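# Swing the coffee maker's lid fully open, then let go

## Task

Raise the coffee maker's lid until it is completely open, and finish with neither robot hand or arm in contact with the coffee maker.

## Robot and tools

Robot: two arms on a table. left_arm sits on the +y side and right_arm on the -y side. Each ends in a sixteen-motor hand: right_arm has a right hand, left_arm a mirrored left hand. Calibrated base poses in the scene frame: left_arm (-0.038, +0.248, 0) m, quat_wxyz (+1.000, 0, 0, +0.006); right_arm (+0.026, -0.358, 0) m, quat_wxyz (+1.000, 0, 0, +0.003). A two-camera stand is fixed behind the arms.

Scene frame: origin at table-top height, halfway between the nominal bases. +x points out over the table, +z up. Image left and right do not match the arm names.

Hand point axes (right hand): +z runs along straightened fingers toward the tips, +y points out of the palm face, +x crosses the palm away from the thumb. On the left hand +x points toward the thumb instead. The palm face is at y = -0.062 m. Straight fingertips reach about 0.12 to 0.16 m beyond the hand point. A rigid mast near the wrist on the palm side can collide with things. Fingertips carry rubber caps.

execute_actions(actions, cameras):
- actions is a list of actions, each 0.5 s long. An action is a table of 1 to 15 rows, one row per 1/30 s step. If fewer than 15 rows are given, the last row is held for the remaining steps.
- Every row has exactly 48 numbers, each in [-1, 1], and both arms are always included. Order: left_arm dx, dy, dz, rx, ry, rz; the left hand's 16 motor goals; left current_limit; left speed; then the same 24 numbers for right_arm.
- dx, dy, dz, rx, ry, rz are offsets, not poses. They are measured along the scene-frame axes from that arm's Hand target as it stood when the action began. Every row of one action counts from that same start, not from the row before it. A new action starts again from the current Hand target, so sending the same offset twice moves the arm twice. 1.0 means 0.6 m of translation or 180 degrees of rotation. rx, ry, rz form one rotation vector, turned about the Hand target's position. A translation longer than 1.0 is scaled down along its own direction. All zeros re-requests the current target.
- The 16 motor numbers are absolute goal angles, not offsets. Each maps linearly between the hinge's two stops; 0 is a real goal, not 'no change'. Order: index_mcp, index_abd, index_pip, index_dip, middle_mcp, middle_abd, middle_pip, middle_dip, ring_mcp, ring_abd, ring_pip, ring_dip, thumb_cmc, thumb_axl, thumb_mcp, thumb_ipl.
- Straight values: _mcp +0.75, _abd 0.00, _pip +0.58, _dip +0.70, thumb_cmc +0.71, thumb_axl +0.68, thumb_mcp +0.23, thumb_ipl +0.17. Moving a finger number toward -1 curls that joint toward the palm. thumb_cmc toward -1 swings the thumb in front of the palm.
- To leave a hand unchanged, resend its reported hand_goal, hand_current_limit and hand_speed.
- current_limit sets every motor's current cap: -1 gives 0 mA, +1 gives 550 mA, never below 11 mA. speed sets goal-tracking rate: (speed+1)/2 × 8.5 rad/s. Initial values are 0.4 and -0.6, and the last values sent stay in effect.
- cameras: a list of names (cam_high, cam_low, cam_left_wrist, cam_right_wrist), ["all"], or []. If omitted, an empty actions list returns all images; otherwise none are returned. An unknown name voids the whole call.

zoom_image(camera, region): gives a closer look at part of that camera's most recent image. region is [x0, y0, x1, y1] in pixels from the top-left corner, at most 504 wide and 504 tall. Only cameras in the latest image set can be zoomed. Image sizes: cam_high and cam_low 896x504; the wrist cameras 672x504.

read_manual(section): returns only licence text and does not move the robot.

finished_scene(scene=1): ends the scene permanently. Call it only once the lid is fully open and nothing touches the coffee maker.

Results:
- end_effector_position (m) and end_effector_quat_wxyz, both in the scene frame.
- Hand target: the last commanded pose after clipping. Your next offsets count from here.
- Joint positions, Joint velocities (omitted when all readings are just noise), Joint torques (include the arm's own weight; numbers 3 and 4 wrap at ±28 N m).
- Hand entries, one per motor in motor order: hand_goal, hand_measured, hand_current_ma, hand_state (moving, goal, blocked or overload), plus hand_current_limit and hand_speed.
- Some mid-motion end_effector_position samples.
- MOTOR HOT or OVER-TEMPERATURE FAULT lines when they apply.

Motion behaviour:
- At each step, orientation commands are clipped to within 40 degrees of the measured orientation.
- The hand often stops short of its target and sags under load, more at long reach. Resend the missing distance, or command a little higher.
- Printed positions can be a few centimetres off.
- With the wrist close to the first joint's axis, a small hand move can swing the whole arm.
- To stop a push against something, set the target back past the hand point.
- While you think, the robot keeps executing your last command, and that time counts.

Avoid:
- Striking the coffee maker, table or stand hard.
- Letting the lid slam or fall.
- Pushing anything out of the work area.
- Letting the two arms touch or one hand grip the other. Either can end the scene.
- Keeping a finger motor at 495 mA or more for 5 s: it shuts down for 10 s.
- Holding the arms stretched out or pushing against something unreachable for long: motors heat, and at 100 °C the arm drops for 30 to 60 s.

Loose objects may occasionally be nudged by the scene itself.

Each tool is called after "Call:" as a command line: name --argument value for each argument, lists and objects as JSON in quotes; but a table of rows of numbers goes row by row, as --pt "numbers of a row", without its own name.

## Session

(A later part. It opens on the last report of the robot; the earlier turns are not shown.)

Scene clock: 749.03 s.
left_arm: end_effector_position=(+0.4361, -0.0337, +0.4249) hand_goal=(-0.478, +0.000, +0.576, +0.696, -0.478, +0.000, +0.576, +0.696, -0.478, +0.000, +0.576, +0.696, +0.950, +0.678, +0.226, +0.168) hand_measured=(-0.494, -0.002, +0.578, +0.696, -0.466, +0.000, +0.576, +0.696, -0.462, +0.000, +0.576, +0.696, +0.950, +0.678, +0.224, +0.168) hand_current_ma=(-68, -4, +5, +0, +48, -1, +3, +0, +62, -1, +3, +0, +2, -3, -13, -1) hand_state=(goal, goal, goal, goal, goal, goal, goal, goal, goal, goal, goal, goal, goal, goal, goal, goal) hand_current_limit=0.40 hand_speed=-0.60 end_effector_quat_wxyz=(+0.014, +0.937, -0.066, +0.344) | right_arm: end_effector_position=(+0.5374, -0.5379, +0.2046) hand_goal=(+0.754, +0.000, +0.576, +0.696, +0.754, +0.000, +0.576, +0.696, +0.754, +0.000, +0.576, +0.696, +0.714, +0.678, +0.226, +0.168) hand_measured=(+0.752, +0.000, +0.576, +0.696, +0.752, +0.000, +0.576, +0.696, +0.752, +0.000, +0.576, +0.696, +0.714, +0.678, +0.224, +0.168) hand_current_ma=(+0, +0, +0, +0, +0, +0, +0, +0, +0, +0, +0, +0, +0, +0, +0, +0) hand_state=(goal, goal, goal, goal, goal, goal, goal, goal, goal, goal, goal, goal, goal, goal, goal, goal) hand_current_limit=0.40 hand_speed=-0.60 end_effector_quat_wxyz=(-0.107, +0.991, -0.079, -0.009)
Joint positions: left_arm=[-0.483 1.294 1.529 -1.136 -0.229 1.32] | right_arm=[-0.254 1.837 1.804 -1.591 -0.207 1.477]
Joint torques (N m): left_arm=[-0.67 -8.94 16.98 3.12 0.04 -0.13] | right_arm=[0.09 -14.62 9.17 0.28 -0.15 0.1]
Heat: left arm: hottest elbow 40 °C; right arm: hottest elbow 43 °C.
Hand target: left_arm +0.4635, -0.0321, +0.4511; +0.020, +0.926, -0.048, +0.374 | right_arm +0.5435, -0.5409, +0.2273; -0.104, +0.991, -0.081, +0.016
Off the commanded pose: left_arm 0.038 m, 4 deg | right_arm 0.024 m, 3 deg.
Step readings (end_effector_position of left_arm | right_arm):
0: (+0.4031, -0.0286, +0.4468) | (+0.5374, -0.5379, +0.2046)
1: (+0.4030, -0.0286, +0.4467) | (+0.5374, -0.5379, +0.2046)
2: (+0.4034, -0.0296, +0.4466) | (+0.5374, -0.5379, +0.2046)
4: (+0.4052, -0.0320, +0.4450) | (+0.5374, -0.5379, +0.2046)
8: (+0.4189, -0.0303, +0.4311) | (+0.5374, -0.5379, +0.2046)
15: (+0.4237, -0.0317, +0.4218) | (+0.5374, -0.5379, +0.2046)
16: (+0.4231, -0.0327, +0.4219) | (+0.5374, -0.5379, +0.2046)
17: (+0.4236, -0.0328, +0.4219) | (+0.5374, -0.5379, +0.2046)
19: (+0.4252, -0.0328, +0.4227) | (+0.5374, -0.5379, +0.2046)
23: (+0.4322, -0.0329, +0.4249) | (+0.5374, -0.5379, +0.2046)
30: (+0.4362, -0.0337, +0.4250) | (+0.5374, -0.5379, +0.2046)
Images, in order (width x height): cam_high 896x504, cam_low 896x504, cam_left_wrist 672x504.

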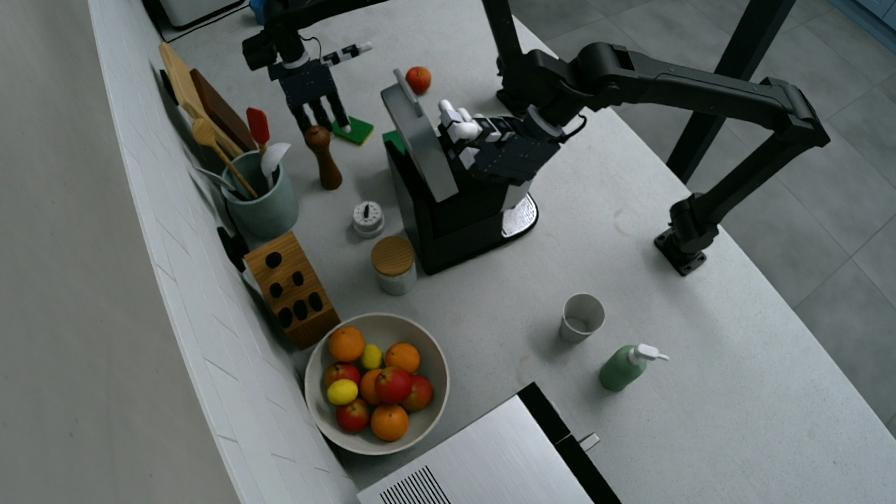

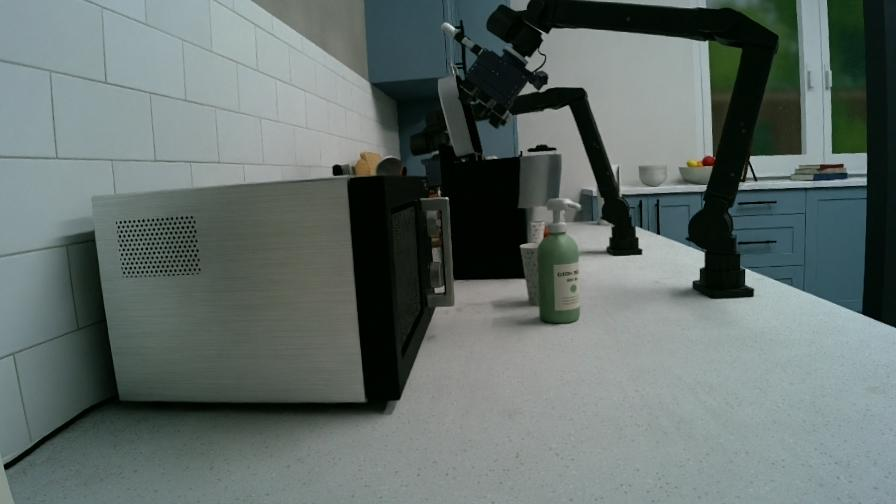

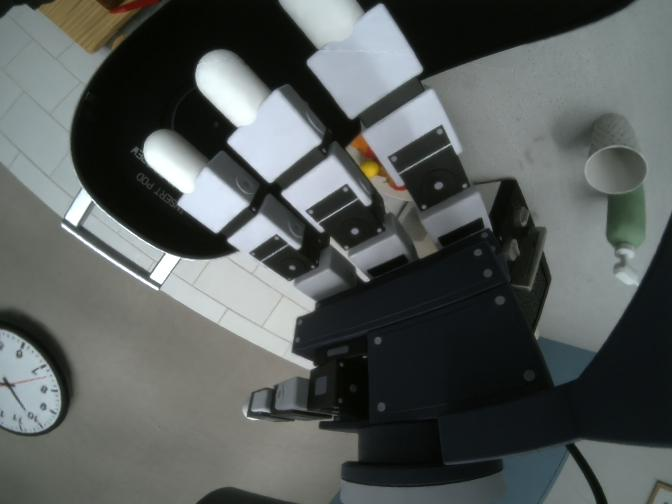

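Call:
execute_actions --actions '[[[-0.06,0,0,0,0,0,-0.479,0,0.576,0.696,-0.479,0,0.576,0.696,-0.479,0,0.576,0.696,0.95,0.678,0.226,0.168,0.4,-0.6,0,0,0,0,0,0,0.754,0,0.576,0.696,0.754,0,0.576,0.696,0.754,0,0.576,0.696,0.714,0.678,0.226,0.168,0.4,-0.6]],[[-0.07,0,0.01,0,0,0,-0.479,0,0.576,0.696,-0.479,0,0.576,0.696,-0.479,0,0.576,0.696,0.95,0.678,0.226,0.168,0.4,-0.6,0,0,0,0,0,0,0.754,0,0.576,0.696,0.754,0,0.576,0.696,0.754,0,0.576,0.696,0.714,0.678,0.226,0.168,0.4,-0.6]]]' --cameras '["cam_high","cam_low","cam_left_wrist"]'

Call:
zoom_image --camera "cam_low" --region '[400, 40, 620, 240]'

Call:
zoom_image --camera "cam_high" --region '[340, 40, 580, 280]'

Scene clock: 765.37 s.
left_arm: end_effector_position=(+0.3868, -0.0354, +0.4499) hand_goal=(-0.478, +0.000, +0.576, +0.696, -0.478, +0.000, +0.576, +0.696, -0.478, +0.000, +0.576, +0.696, +0.950, +0.678, +0.226, +0.168) hand_measured=(-0.472, -0.002, +0.578, +0.696, -0.466, +0.000, +0.576, +0.696, -0.464, +0.000, +0.576, +0.696, +0.950, +0.678, +0.224, +0.168) hand_current_ma=(+22, -4, +5, +0, +47, -1, +3, +0, +61, -2, +3, +0, +2, -3, -13, -1) hand_state=(goal, goal, goal, goal, goal, goal, goal, goal, goal, goal, goal, goal, goal, goal, goal, goal) hand_current_limit=0.40 hand_speed=-0.60 end_effector_quat_wxyz=(+0.018, +0.927, -0.057, +0.370) | right_arm: end_effector_position=(+0.5374, -0.5379, +0.2046) hand_goal=(+0.754, +0.000, +0.576, +0.696, +0.754, +0.000, +0.576, +0.696, +0.754, +0.000, +0.576, +0.696, +0.714, +0.678, +0.226, +0.168) hand_measured=(+0.752, +0.000, +0.576, +0.696, +0.752, +0.000, +0.576, +0.696, +0.752, +0.000, +0.576, +0.696, +0.714, +0.678, +0.224, +0.168) hand_current_ma=(+0, +0, +0, +0, +0, +0, +0, +0, +0, +0, +0, +0, +0, +0, +0, +0) hand_state=(goal, goal, goal, goal, goal, goal, goal, goal, goal, goal, goal, goal, goal, goal, goal, goal) hand_current_limit=0.40 hand_speed=-0.60 end_effector_quat_wxyz=(-0.107, +0.991, -0.079, -0.009)
Joint positions: left_arm=[-0.559 1.174 1.469 -1.156 -0.295 1.256] | right_arm=[-0.254 1.837 1.804 -1.591 -0.207 1.477]
Joint torques (N m): left_arm=[-2.32 -10.34 11.99 1.28 -0.01 -0.23] | right_arm=[0.62 -14.74 9.14 0.32 -0.13 0.13]
Heat: left arm: hottest elbow 40 °C; right arm: hottest elbow 43 °C.
Hand target: left_arm +0.3855, -0.0321, +0.4571; +0.020, +0.926, -0.048, +0.374 | right_arm +0.5435, -0.5409, +0.2273; -0.104, +0.991, -0.081, +0.016
Off the commanded pose: left_arm 0.008 m, 1 deg | right_arm 0.024 m, 3 deg.
Step readings (end_effector_position of left_arm | right_arm):
0: (+0.4361, -0.0337, +0.4249) | (+0.5374, -0.5379, +0.2046)
1: (+0.4361, -0.0337, +0.4249) | (+0.5374, -0.5379, +0.2046)
2: (+0.4362, -0.0335, +0.4249) | (+0.5374, -0.5379, +0.2046)
4: (+0.4358, -0.0335, +0.4255) | (+0.5374, -0.5379, +0.2046)
8: (+0.4287, -0.0354, +0.4290) | (+0.5374, -0.5379, +0.2046)
15: (+0.4236, -0.0333, +0.4381) | (+0.5374, -0.5379, +0.2046)
16: (+0.4241, -0.0325, +0.4382) | (+0.5374, -0.5379, +0.2046)
17: (+0.4241, -0.0316, +0.4374) | (+0.5374, -0.5379, +0.2046)
19: (+0.4214, -0.0286, +0.4334) | (+0.5374, -0.5379, +0.2046)
23: (+0.4025, -0.0306, +0.4343) | (+0.5374, -0.5379, +0.2046)
30: (+0.3866, -0.0360, +0.4502) | (+0.5374, -0.5379, +0.2046)
Images, in order (width x height): cam_high 896x504, cam_low 896x504, cam_left_wrist 672x504.

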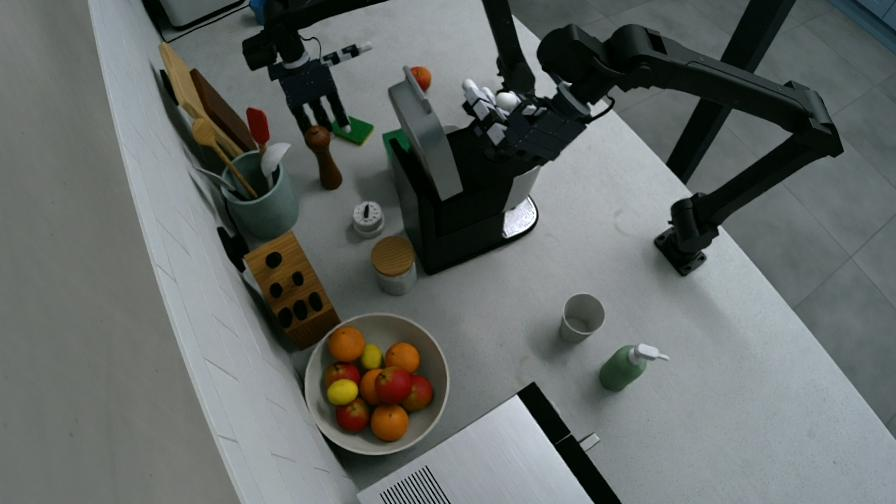

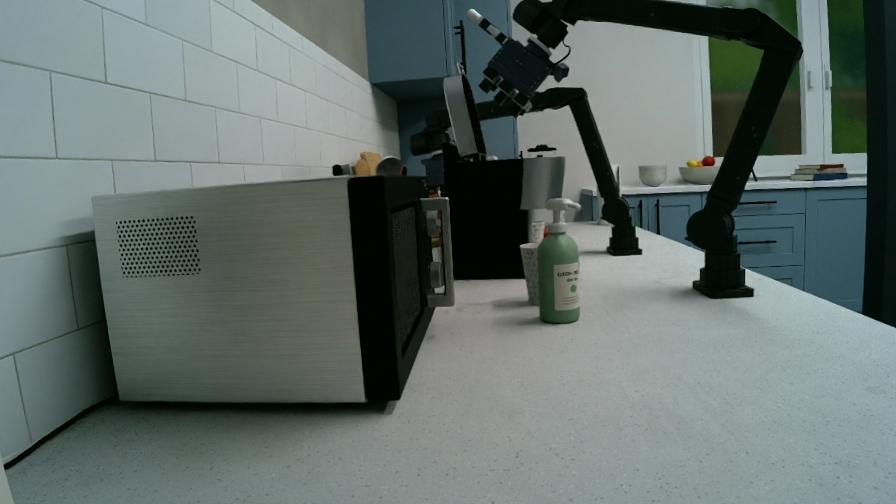

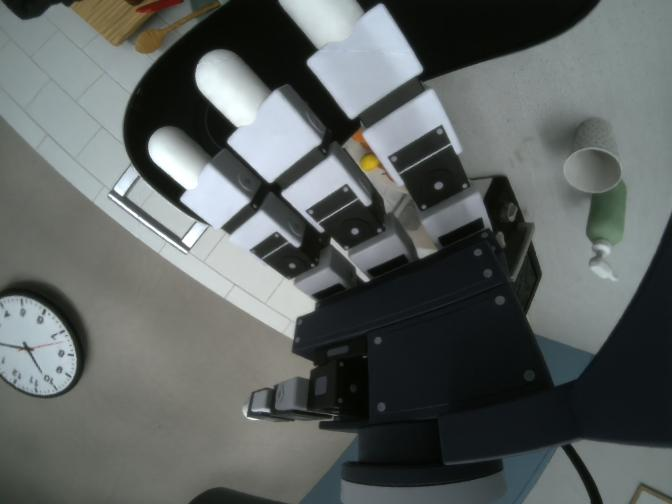

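Scaled by 2.291 from the camera's 896x504 image, which has a finer 1280x720 frame.

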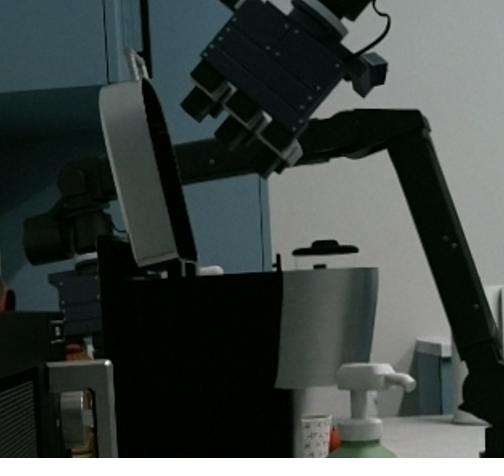

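Scaled by 2.100 from the camera's 896x504 image, which has a finer 1280x720 frame.

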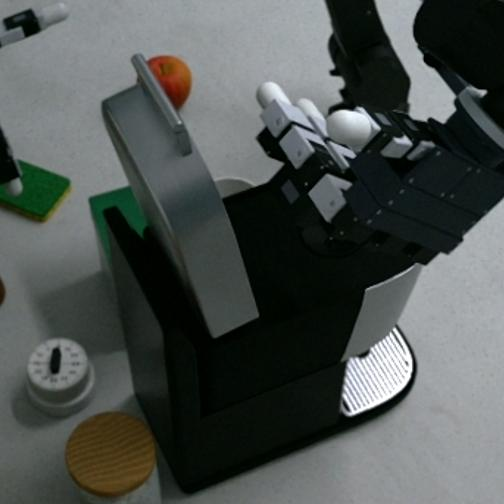

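Call:
execute_actions --actions '[[[-0.09,0.08,0.03,0,0,0,-0.479,0,0.576,0.696,-0.479,0,0.576,0.696,-0.479,0,0.576,0.696,0.95,0.678,0.226,0.168,0.4,-0.6,0,0,0,0,0,0,0.754,0,0.576,0.696,0.754,0,0.576,0.696,0.754,0,0.576,0.696,0.714,0.678,0.226,0.168,0.4,-0.6]],[[-0.08,0.12,0.02,0,0,0,-0.479,0,0.576,0.696,-0.479,0,0.576,0.696,-0.479,0,0.576,0.696,0.95,0.678,0.226,0.168,0.4,-0.6,0,0,0,0,0,0,0.754,0,0.576,0.696,0.754,0,0.576,0.696,0.754,0,0.576,0.696,0.714,0.678,0.226,0.168,0.4,-0.6]]]' --cameras '["cam_high","cam_low"]'

Scene clock: 778.53 s.
left_arm: end_effector_position=(+0.2859, +0.0879, +0.4822) hand_goal=(-0.478, +0.000, +0.576, +0.696, -0.478, +0.000, +0.576, +0.696, -0.478, +0.000, +0.576, +0.696, +0.950, +0.678, +0.226, +0.168) hand_measured=(-0.472, -0.002, +0.578, +0.696, -0.468, +0.000, +0.576, +0.696, -0.466, +0.000, +0.576, +0.696, +0.952, +0.678, +0.222, +0.168) hand_current_ma=(+25, -4, +5, +0, +41, -2, +3, +0, +52, -2, +3, +0, +5, -3, -13, -1) hand_state=(goal, goal, goal, goal, goal, goal, goal, goal, goal, goal, goal, goal, goal, goal, goal, goal) hand_current_limit=0.40 hand_speed=-0.60 end_effector_quat_wxyz=(+0.018, +0.927, -0.043, +0.372) | right_arm: end_effector_position=(+0.5374, -0.5379, +0.2046) hand_goal=(+0.754, +0.000, +0.576, +0.696, +0.754, +0.000, +0.576, +0.696, +0.754, +0.000, +0.576, +0.696, +0.714, +0.678, +0.226, +0.168) hand_measured=(+0.752, +0.000, +0.576, +0.696, +0.752, +0.000, +0.576, +0.696, +0.752, +0.000, +0.576, +0.696, +0.714, +0.678, +0.224, +0.168) hand_current_ma=(+0, +0, +0, +0, +0, +0, +0, +0, +0, +0, +0, +0, +0, +0, +0, +0) hand_state=(goal, goal, goal, goal, goal, goal, goal, goal, goal, goal, goal, goal, goal, goal, goal, goal) hand_current_limit=0.40 hand_speed=-0.60 end_effector_quat_wxyz=(-0.107, +0.991, -0.079, -0.009)
Joint positions: left_arm=[-0.317 0.847 1.357 -1.328 -0.145 1.415] | right_arm=[-0.254 1.837 1.804 -1.591 -0.207 1.477]
Joint torques (N m): left_arm=[-1.44 -3.55 11.64 1.39 0.41 -0.02] | right_arm=[0.15 -15.03 9.13 0.13 -0.17 0.15]
Heat: left arm: hottest elbow 39 °C; right arm: hottest elbow 43 °C.
Hand target: left_arm +0.2835, +0.0879, +0.4871; +0.020, +0.926, -0.048, +0.374 | right_arm +0.5435, -0.5409, +0.2273; -0.104, +0.991, -0.081, +0.016
Off the commanded pose: left_arm 0.006 m, 1 deg | right_arm 0.024 m, 3 deg.
Step readings (end_effector_position of left_arm | right_arm):
0: (+0.3868, -0.0354, +0.4499) | (+0.5374, -0.5379, +0.2046)
1: (+0.3868, -0.0354, +0.4499) | (+0.5374, -0.5379, +0.2046)
2: (+0.3849, -0.0346, +0.4488) | (+0.5374, -0.5379, +0.2046)
4: (+0.3742, -0.0283, +0.4430) | (+0.5374, -0.5379, +0.2046)
8: (+0.3491, -0.0055, +0.4476) | (+0.5374, -0.5379, +0.2046)
15: (+0.3321, +0.0168, +0.4753) | (+0.5374, -0.5379, +0.2046)
16: (+0.3314, +0.0164, +0.4749) | (+0.5374, -0.5379, +0.2046)
17: (+0.3290, +0.0161, +0.4733) | (+0.5374, -0.5379, +0.2046)
19: (+0.3208, +0.0248, +0.4665) | (+0.5374, -0.5379, +0.2046)
23: (+0.3060, +0.0649, +0.4657) | (+0.5374, -0.5379, +0.2046)
30: (+0.2840, +0.0876, +0.4869) | (+0.5374, -0.5379, +0.2046)
Images, in order (width x height): cam_high 896x504, cam_low 896x504.

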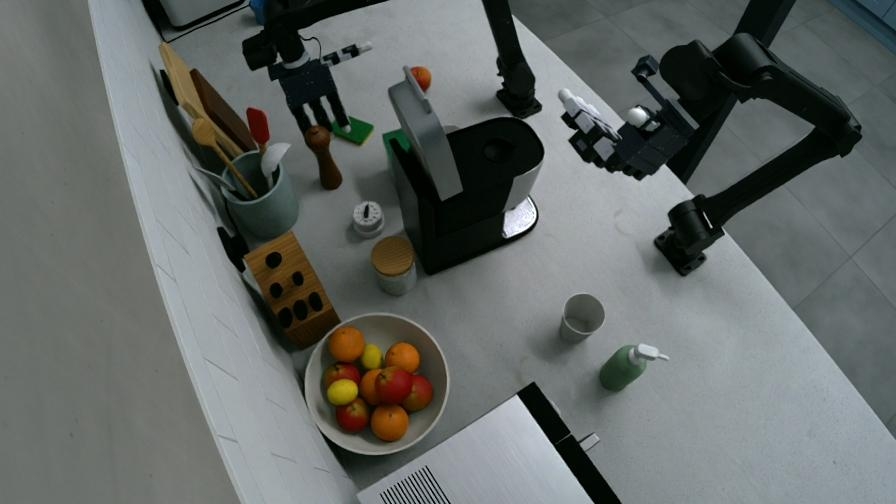

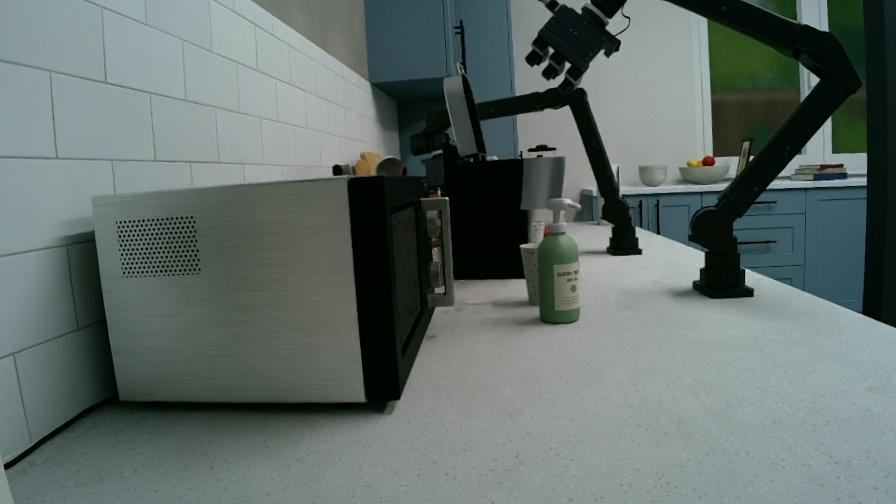

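The lid is open against its stop and staying there, and neither hand is touching the coffee maker.

Call:
finished_scene --scene 1

The scene is finished: the task was done.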